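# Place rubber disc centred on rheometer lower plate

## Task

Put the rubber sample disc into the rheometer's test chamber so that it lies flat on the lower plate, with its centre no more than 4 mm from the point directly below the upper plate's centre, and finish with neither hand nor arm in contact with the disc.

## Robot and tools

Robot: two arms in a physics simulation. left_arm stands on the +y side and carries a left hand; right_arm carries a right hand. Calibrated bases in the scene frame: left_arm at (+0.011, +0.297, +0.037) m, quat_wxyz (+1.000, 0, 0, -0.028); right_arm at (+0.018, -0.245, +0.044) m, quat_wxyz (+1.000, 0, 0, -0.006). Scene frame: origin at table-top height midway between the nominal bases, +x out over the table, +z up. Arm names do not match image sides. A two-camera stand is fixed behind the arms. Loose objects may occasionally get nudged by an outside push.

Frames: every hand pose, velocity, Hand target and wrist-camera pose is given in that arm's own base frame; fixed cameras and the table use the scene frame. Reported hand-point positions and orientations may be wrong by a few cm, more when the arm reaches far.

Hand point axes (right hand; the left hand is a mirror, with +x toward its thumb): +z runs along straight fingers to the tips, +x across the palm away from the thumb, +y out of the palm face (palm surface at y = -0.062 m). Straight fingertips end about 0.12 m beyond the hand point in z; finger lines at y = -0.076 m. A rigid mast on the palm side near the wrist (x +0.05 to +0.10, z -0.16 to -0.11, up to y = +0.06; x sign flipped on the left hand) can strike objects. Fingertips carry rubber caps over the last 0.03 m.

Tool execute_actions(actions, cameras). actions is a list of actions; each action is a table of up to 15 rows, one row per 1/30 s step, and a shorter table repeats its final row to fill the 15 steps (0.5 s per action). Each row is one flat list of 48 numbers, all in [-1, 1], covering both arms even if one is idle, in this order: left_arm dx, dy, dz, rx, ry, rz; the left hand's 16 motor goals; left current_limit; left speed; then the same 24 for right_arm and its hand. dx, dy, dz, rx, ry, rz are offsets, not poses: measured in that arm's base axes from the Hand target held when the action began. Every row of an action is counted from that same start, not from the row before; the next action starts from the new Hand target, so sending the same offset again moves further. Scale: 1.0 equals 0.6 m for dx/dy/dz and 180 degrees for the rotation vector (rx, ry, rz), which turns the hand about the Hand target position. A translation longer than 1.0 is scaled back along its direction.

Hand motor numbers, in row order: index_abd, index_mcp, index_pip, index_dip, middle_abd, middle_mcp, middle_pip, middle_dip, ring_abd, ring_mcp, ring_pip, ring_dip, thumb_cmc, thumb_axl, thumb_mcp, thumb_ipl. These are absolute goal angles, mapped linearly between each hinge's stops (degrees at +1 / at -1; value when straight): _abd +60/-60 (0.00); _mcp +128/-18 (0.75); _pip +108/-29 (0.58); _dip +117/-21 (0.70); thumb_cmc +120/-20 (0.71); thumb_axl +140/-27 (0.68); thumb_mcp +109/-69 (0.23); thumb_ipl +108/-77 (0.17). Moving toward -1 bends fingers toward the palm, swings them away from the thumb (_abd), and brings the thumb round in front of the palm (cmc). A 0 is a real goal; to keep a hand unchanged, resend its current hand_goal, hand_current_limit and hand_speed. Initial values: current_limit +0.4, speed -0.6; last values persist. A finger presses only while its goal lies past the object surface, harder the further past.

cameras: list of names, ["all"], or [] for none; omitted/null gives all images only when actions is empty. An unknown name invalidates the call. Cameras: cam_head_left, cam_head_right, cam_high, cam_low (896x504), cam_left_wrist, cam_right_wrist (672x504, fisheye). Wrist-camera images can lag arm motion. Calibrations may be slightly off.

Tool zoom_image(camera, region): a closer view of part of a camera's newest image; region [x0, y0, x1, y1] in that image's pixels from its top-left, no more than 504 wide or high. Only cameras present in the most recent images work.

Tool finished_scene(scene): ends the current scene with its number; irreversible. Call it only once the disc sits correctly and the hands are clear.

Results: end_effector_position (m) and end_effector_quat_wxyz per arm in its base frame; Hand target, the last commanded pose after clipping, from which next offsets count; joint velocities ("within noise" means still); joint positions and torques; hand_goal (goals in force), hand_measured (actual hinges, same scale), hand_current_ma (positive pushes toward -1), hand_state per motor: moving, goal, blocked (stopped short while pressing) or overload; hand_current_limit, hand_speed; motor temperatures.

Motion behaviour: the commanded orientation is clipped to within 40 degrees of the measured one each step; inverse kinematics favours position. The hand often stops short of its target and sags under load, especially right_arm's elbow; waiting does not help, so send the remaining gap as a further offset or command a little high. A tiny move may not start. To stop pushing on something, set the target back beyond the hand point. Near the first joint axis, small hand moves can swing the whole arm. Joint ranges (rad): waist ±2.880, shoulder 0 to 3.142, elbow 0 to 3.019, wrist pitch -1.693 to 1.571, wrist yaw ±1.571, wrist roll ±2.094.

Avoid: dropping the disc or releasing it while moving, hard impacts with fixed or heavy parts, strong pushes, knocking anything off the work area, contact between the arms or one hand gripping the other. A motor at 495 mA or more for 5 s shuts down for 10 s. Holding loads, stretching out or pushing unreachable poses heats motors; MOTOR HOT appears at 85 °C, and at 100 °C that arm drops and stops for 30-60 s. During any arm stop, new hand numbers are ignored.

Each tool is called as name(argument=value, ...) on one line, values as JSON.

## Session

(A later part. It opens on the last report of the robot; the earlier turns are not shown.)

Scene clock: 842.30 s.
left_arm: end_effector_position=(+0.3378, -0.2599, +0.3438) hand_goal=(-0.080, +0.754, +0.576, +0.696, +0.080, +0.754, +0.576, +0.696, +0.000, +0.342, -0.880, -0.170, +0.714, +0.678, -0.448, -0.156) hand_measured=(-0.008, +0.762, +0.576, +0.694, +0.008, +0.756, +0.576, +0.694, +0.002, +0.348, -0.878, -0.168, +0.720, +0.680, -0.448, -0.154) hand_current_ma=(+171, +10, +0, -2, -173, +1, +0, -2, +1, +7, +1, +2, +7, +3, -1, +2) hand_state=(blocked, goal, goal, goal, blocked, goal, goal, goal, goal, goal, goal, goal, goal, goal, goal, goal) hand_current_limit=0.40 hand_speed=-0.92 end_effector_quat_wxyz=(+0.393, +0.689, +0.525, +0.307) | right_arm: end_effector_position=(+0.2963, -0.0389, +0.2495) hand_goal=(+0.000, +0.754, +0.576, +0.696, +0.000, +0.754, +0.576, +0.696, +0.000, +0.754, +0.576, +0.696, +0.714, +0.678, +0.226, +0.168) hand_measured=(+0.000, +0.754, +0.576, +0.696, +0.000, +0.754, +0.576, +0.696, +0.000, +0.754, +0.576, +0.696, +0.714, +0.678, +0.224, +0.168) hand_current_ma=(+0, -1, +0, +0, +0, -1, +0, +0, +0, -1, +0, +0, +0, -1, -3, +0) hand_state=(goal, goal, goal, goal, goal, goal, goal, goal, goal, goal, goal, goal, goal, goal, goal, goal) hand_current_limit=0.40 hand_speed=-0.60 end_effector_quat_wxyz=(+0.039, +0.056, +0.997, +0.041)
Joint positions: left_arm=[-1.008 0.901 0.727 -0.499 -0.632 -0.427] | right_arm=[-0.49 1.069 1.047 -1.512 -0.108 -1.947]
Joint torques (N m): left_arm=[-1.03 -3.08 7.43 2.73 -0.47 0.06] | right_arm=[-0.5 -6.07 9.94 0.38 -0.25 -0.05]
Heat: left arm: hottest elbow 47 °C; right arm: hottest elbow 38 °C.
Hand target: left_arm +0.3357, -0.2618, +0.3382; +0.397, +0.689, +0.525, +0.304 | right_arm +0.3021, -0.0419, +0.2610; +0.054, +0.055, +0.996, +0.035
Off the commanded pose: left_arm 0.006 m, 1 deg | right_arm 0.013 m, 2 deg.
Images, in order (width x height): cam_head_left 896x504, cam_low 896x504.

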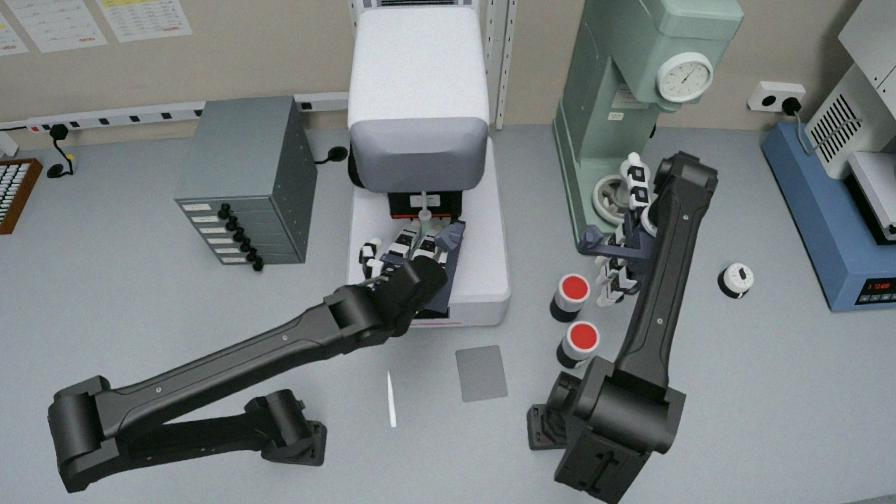

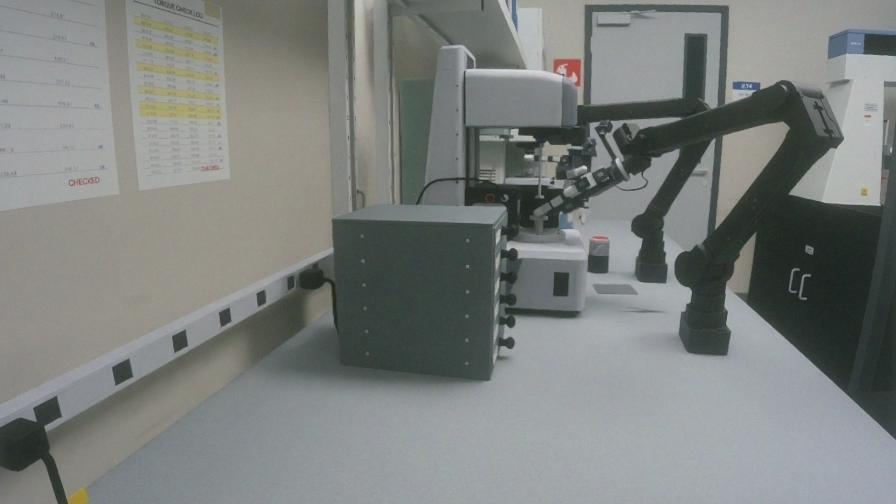

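execute_actions(actions=[[[0,0.0,-0.004,0,0,0, -0.08,0.754,0.576,0.696, 0.08,0.754,0.576,0.696, 0,0.342,-0.88,-0.17, 0.714,0.678,-0.449,-0.157, 0.4,-0.92, 0,0,0,0,0,0, 0,0.754,0.576,0.696,0,0.754,0.576,0.696,0,0.754,0.576,0.696,0.714,0.678,0.226,0.168,0.4,-0.6]],[[0,0.0,0,0,0,0, -0.02,0.754,0.576,0.696, 0.02,0.754,0.576,0.696, 0,0.342,-0.88,-0.17, 0.714,0.678,-0.449,-0.157, 0.4,-0.95, 0,0,0,0,0,0, 0,0.754,0.576,0.696,0,0.754,0.576,0.696,0,0.754,0.576,0.696,0.714,0.678,0.226,0.168,0.4,-0.6]],[[0,0.0,0,0,0,0, 0.06,0.754,0.576,0.696, -0.06,0.754,0.576,0.696, 0,0.342,-0.88,-0.17, 0.714,0.678,-0.449,-0.157, 0.4,-0.95, 0,0,0,0,0,0, 0,0.754,0.576,0.696,0,0.754,0.576,0.696,0,0.754,0.576,0.696,0.714,0.678,0.226,0.168,0.4,-0.6]]], cameras=["cam_head_left","cam_low","cam_left_wrist"])

zoom_image(camera="cam_head_left", region=[400, 200, 450, 250])

zoom_image(camera="cam_low", region=[525, 195, 565, 225])

zoom_image(camera="cam_left_wrist", region=[290, 0, 430, 105])

Scene clock: 850.77 s.
left_arm: end_effector_position=(+0.3378, -0.2598, +0.3429) hand_goal=(+0.060, +0.754, +0.576, +0.696, -0.060, +0.754, +0.576, +0.696, +0.000, +0.342, -0.880, -0.170, +0.714, +0.678, -0.448, -0.156) hand_measured=(+0.054, +0.760, +0.576, +0.694, -0.056, +0.758, +0.574, +0.694, +0.002, +0.348, -0.878, -0.168, +0.720, +0.680, -0.448, -0.154) hand_current_ma=(-7, +9, +0, -2, +3, +4, -2, -2, +1, +7, +1, +2, +7, +3, -1, +2) hand_state=(goal, goal, goal, goal, goal, goal, goal, goal, goal, goal, goal, goal, goal, goal, goal, goal) hand_current_limit=0.40 hand_speed=-0.95 end_effector_quat_wxyz=(+0.395, +0.688, +0.526, +0.307) | right_arm: end_effector_position=(+0.2963, -0.0389, +0.2495) hand_goal=(+0.000, +0.754, +0.576, +0.696, +0.000, +0.754, +0.576, +0.696, +0.000, +0.754, +0.576, +0.696, +0.714, +0.678, +0.226, +0.168) hand_measured=(+0.000, +0.754, +0.576, +0.696, +0.000, +0.754, +0.576, +0.696, +0.000, +0.754, +0.576, +0.696, +0.714, +0.678, +0.224, +0.168) hand_current_ma=(+0, -1, +0, +0, +0, -1, +0, +0, +0, -1, +0, +0, +0, -1, -3, +0) hand_state=(goal, goal, goal, goal, goal, goal, goal, goal, goal, goal, goal, goal, goal, goal, goal, goal) hand_current_limit=0.40 hand_speed=-0.60 end_effector_quat_wxyz=(+0.039, +0.056, +0.997, +0.041)
Joint positions: left_arm=[-1.008 0.901 0.722 -0.49 -0.633 -0.427] | right_arm=[-0.49 1.069 1.047 -1.512 -0.108 -1.947]
Joint torques (N m): left_arm=[-1.03 -3.02 7.34 2.66 -0.45 0.05] | right_arm=[-0.5 -6.07 9.92 0.4 -0.25 -0.04]
Heat: left arm: hottest elbow 45 °C; right arm: hottest elbow 38 °C.
Hand target: left_arm +0.3357, -0.2617, +0.3357; +0.397, +0.689, +0.525, +0.304 | right_arm +0.3021, -0.0419, +0.2610; +0.054, +0.055, +0.996, +0.035
Off the commanded pose: left_arm 0.008 m, 1 deg | right_arm 0.013 m, 2 deg.
camera_calibration:
cam_left_wrist: T_world_to_cam=[[-0.493068, -0.66195, -0.564541, 0.157369], [-0.798313, 0.602178, -0.00883781, 0.365947], [0.345805, 0.446323, -0.825357, 0.401323], [0, 0, 0, 1]] pos_world=[0.230955, -0.295314, 0.42331]
Images, in order (width x height): cam_head_left 896x504, cam_low 896x504, cam_left_wrist 672x504.

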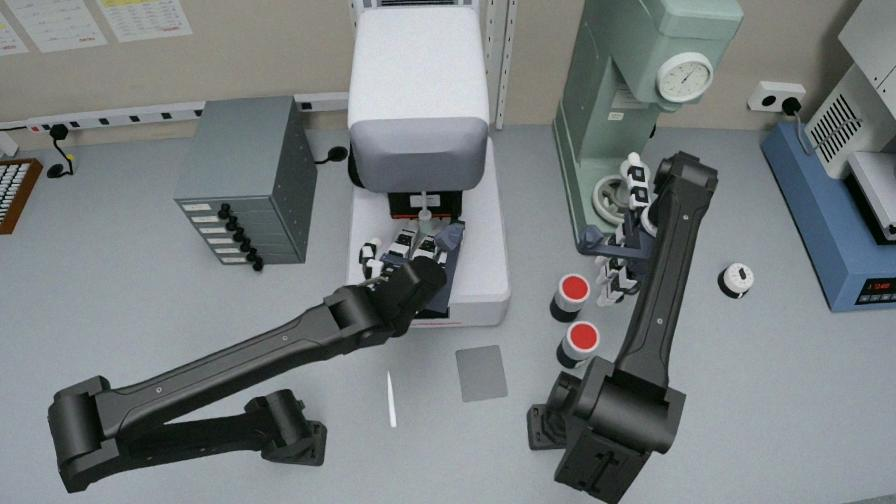

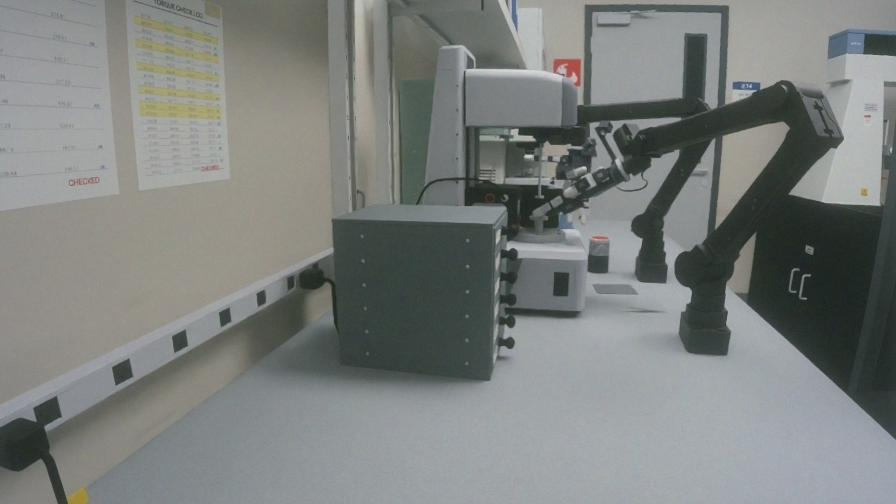

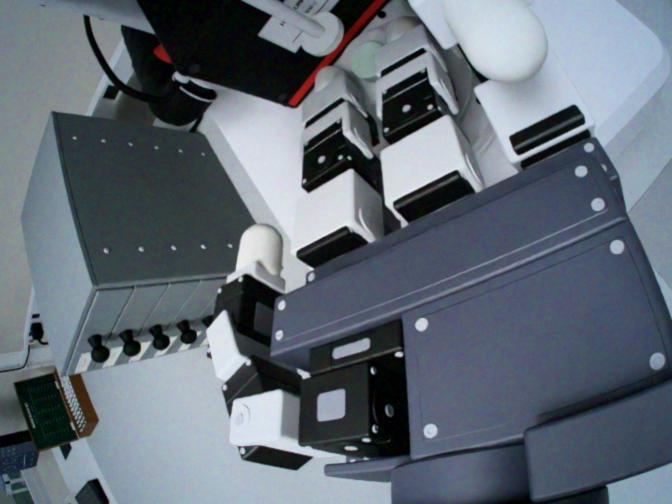

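Scaled by 10.080 from the camera's 896x504 image, which has a finer 1280x720 frame.

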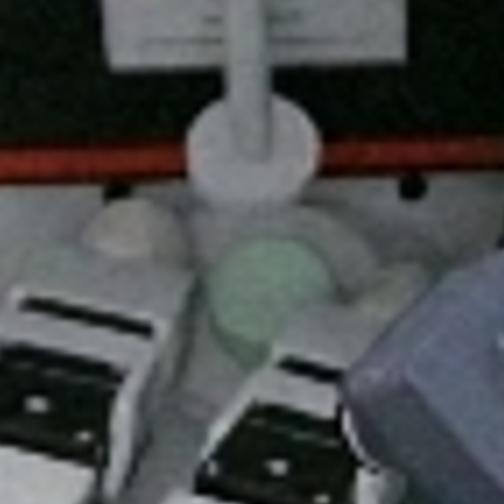

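Scaled by 12.600 from the camera's 896x504 image, which has a finer 1280x720 frame.

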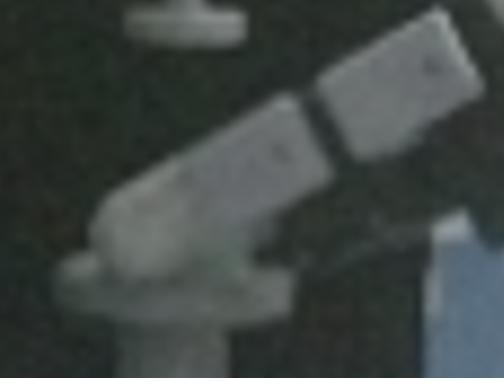

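Scaled by 3.600 from the camera's 672x504 image, which has a finer 960x720 frame.

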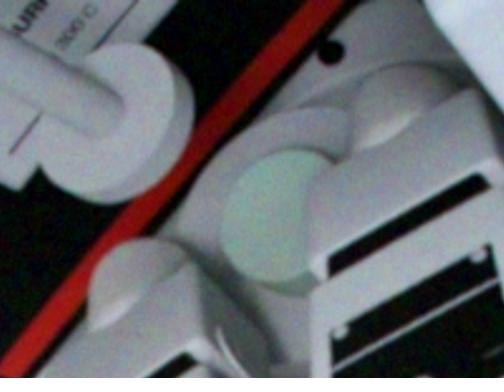

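execute_actions(actions=[[[0,0.0,0,0,0,0, 0.12,0.754,0.576,0.696, -0.12,0.754,0.576,0.696, 0,0.342,-0.88,-0.17, 0.714,0.678,-0.449,-0.157, 0.4,-0.9, 0,0,0,0,0,0, 0,0.754,0.576,0.696,0,0.754,0.576,0.696,0,0.754,0.576,0.696,0.714,0.678,0.226,0.168,0.4,-0.6]],[[-0.05,0.0,0.008,0,0,0, 0.12,0.754,0.576,0.696, -0.12,0.754,0.576,0.696, 0,0.342,-0.88,-0.17, 0.714,0.678,-0.449,-0.157, 0.4,-0.9, 0,0,0,0,0,0, 0,0.754,0.576,0.696,0,0.754,0.576,0.696,0,0.754,0.576,0.696,0.714,0.678,0.226,0.168,0.4,-0.6]],[[-0.07,0.0,0.01,0,0,0, 0.12,0.754,0.576,0.696, -0.12,0.754,0.576,0.696, 0,0.342,-0.88,-0.17, 0.714,0.678,-0.449,-0.157, 0.4,-0.9, 0,0,0,0,0,0, 0,0.754,0.576,0.696,0,0.754,0.576,0.696,0,0.754,0.576,0.696,0.714,0.678,0.226,0.168,0.4,-0.6]],[[-0.08,0.02,0.02,0,0,0, 0.12,0.754,0.576,0.696, -0.12,0.754,0.576,0.696, 0,0.342,-0.88,-0.17, 0.714,0.678,-0.449,-0.157, 0.4,-0.9, 0,0,0,0,0,0, 0,0.754,0.576,0.696,0,0.754,0.576,0.696,0,0.754,0.576,0.696,0.714,0.678,0.226,0.168,0.4,-0.6]]], cameras=["cam_head_left","cam_head_right","cam_low","cam_left_wrist"])

zoom_image(camera="cam_head_left", region=[400, 200, 450, 250])

zoom_image(camera="cam_head_right", region=[395, 200, 445, 250])

zoom_image(camera="cam_low", region=[525, 195, 565, 225])

Scene clock: 862.43 s.
left_arm: end_effector_position=(+0.2175, -0.2448, +0.3440) hand_goal=(+0.120, +0.754, +0.576, +0.696, -0.120, +0.754, +0.576, +0.696, +0.000, +0.342, -0.880, -0.170, +0.714, +0.678, -0.448, -0.156) hand_measured=(+0.118, +0.760, +0.576, +0.694, -0.118, +0.760, +0.576, +0.694, +0.002, +0.348, -0.878, -0.168, +0.720, +0.680, -0.448, -0.154) hand_current_ma=(-1, +9, +0, -2, +1, +8, +0, -2, +1, +7, +1, +2, +7, +3, -1, +2) hand_state=(goal, goal, goal, goal, goal, goal, goal, goal, goal, goal, goal, goal, goal, goal, goal, goal) hand_current_limit=0.40 hand_speed=-0.90 end_effector_quat_wxyz=(+0.389, +0.695, +0.519, +0.311) | right_arm: end_effector_position=(+0.2963, -0.0389, +0.2495) hand_goal=(+0.000, +0.754, +0.576, +0.696, +0.000, +0.754, +0.576, +0.696, +0.000, +0.754, +0.576, +0.696, +0.714, +0.678, +0.226, +0.168) hand_measured=(+0.000, +0.754, +0.576, +0.696, +0.000, +0.754, +0.576, +0.696, +0.000, +0.754, +0.576, +0.696, +0.714, +0.678, +0.224, +0.168) hand_current_ma=(+0, -1, +0, +0, +0, -1, +0, +0, +0, -1, +0, +0, +0, -1, -3, +0) hand_state=(goal, goal, goal, goal, goal, goal, goal, goal, goal, goal, goal, goal, goal, goal, goal, goal) hand_current_limit=0.40 hand_speed=-0.60 end_effector_quat_wxyz=(+0.039, +0.056, +0.997, +0.041)
Joint positions: left_arm=[-1.451 0.767 0.709 -0.952 -0.933 -0.875] | right_arm=[-0.49 1.069 1.047 -1.512 -0.108 -1.947]
Joint torques (N m): left_arm=[-1.14 -0.26 10.84 0.43 -1.1 -0.05] | right_arm=[-0.44 -6.07 9.92 0.42 -0.24 -0.04]
Heat: left arm: hottest elbow 45 °C; right arm: hottest elbow 38 °C.
Hand target: left_arm +0.2157, -0.2497, +0.3584; +0.397, +0.689, +0.525, +0.304 | right_arm +0.3021, -0.0419, +0.2610; +0.054, +0.055, +0.996, +0.035
Off the commanded pose: left_arm 0.015 m, 2 deg | right_arm 0.013 m, 2 deg.
camera_calibration:
cam_left_wrist: T_world_to_cam=[[-0.499167, -0.645261, -0.578335, 0.118715], [-0.792338, 0.610074, 0.00320264, 0.257351], [0.35076, 0.459835, -0.815793, 0.436233], [0, 0, 0, 1]] pos_world=[0.110154, -0.280996, 0.423709]
Images, in order (width x height): cam_head_left 896x504, cam_head_right 896x504, cam_low 896x504, cam_left_wrist 672x504.

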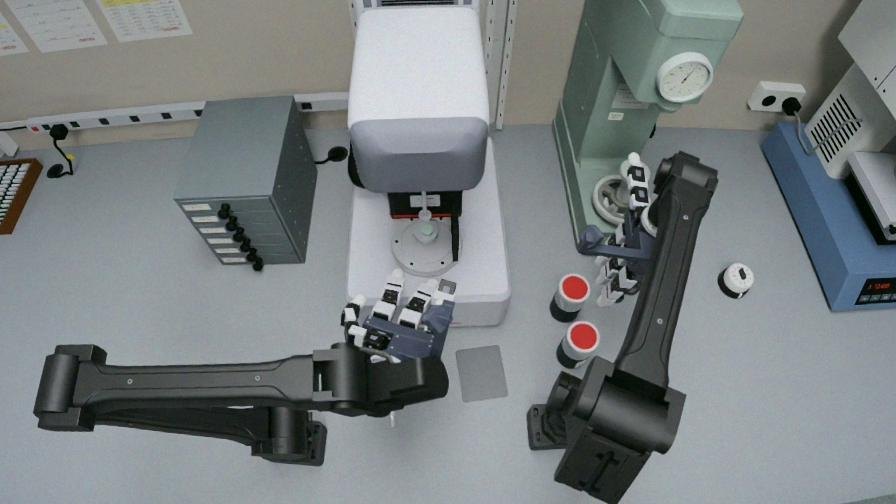

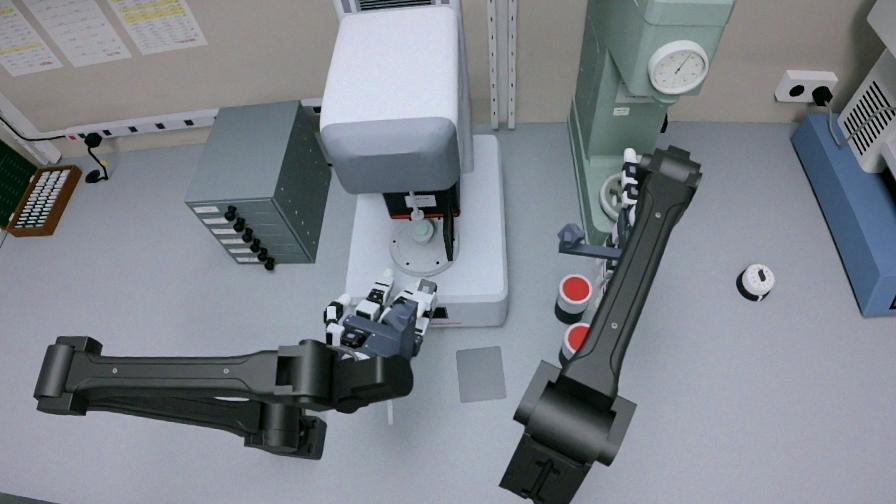

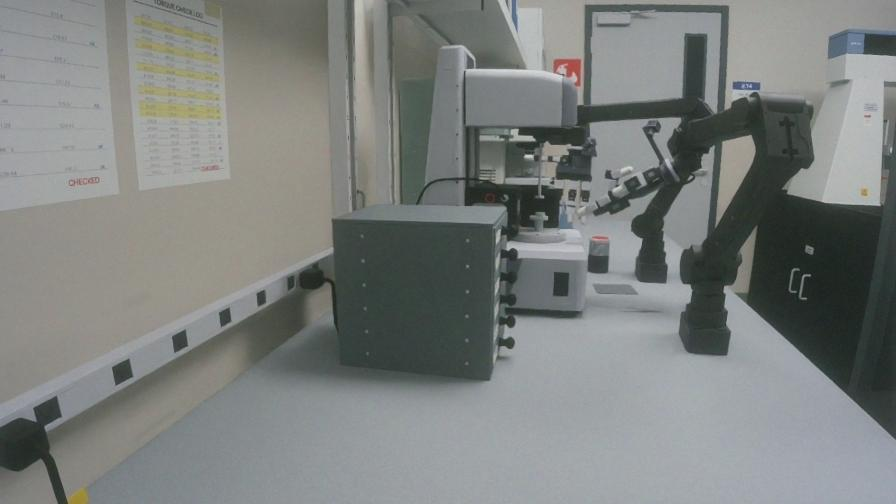

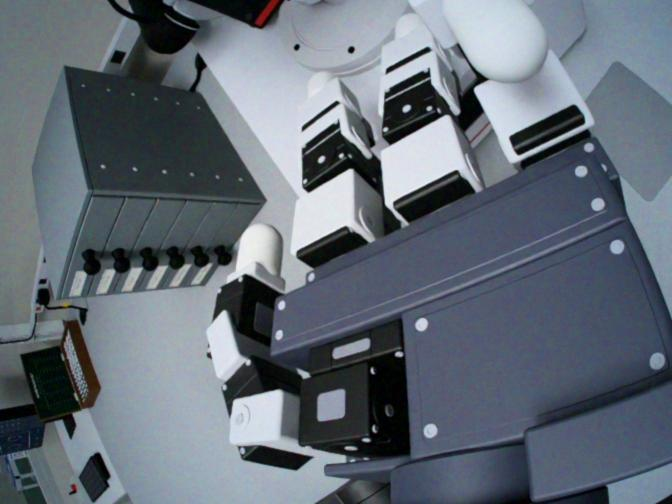

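Scaled by 10.080 from the camera's 896x504 image, which has a finer 1280x720 frame.

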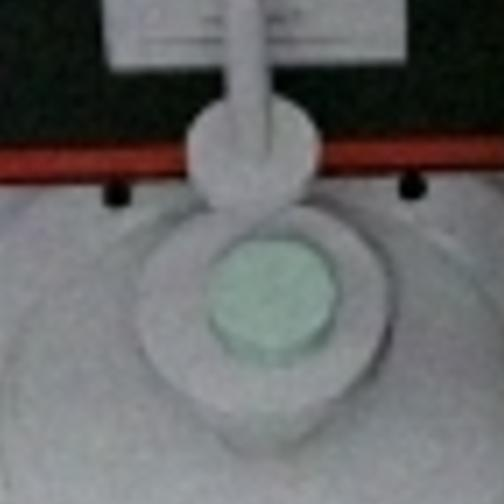

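Scaled by 10.080 from the camera's 896x504 image, which has a finer 1280x720 frame.

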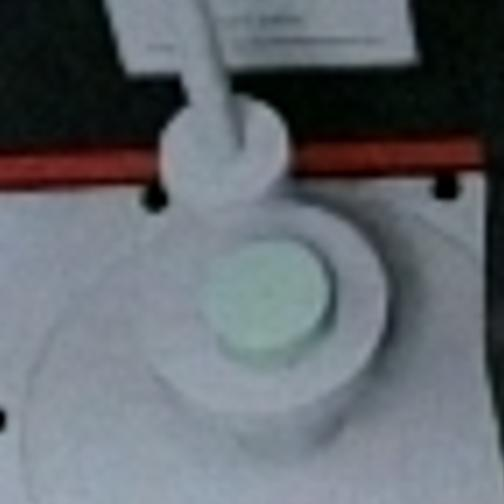

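Scaled by 12.600 from the camera's 896x504 image, which has a finer 1280x720 frame.

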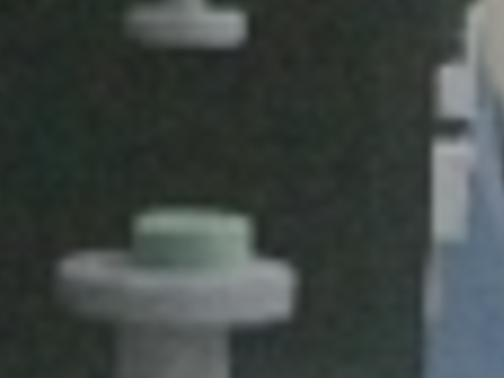

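zoom_image(camera="cam_head_left", region=[410, 214, 442, 246])

zoom_image(camera="cam_head_right", region=[406, 214, 438, 246])

zoom_image(camera="cam_low", region=[526, 206, 552, 226])

Scaled by 15.750 from the camera's 896x504 image, which has a finer 1280x720 frame.

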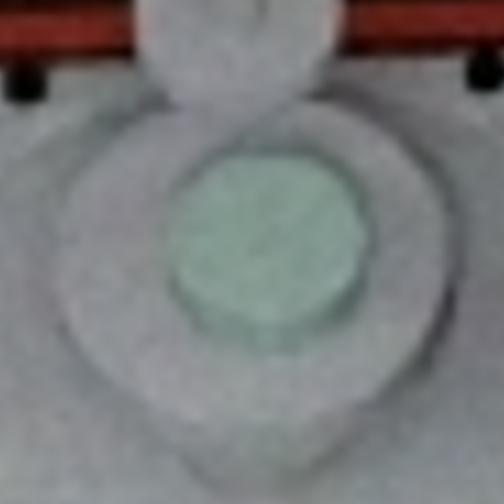

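Scaled by 15.750 from the camera's 896x504 image, which has a finer 1280x720 frame.

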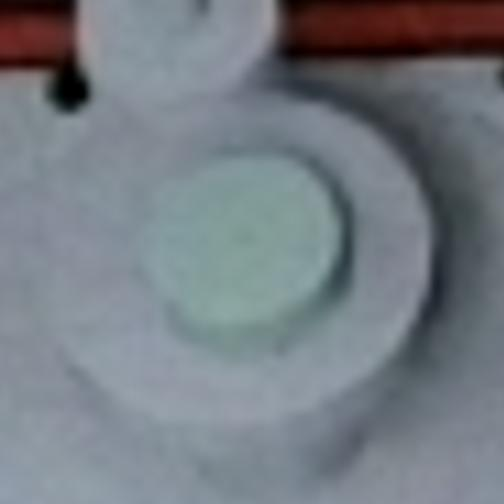

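Scaled by 19.385 from the camera's 896x504 image, which has a finer 1280x720 frame.

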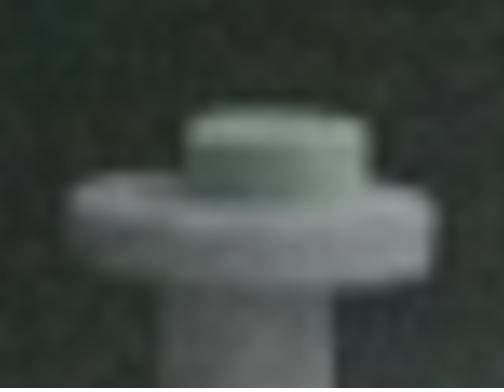

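finished_scene(scene=1)

The scene is finished: the task was done.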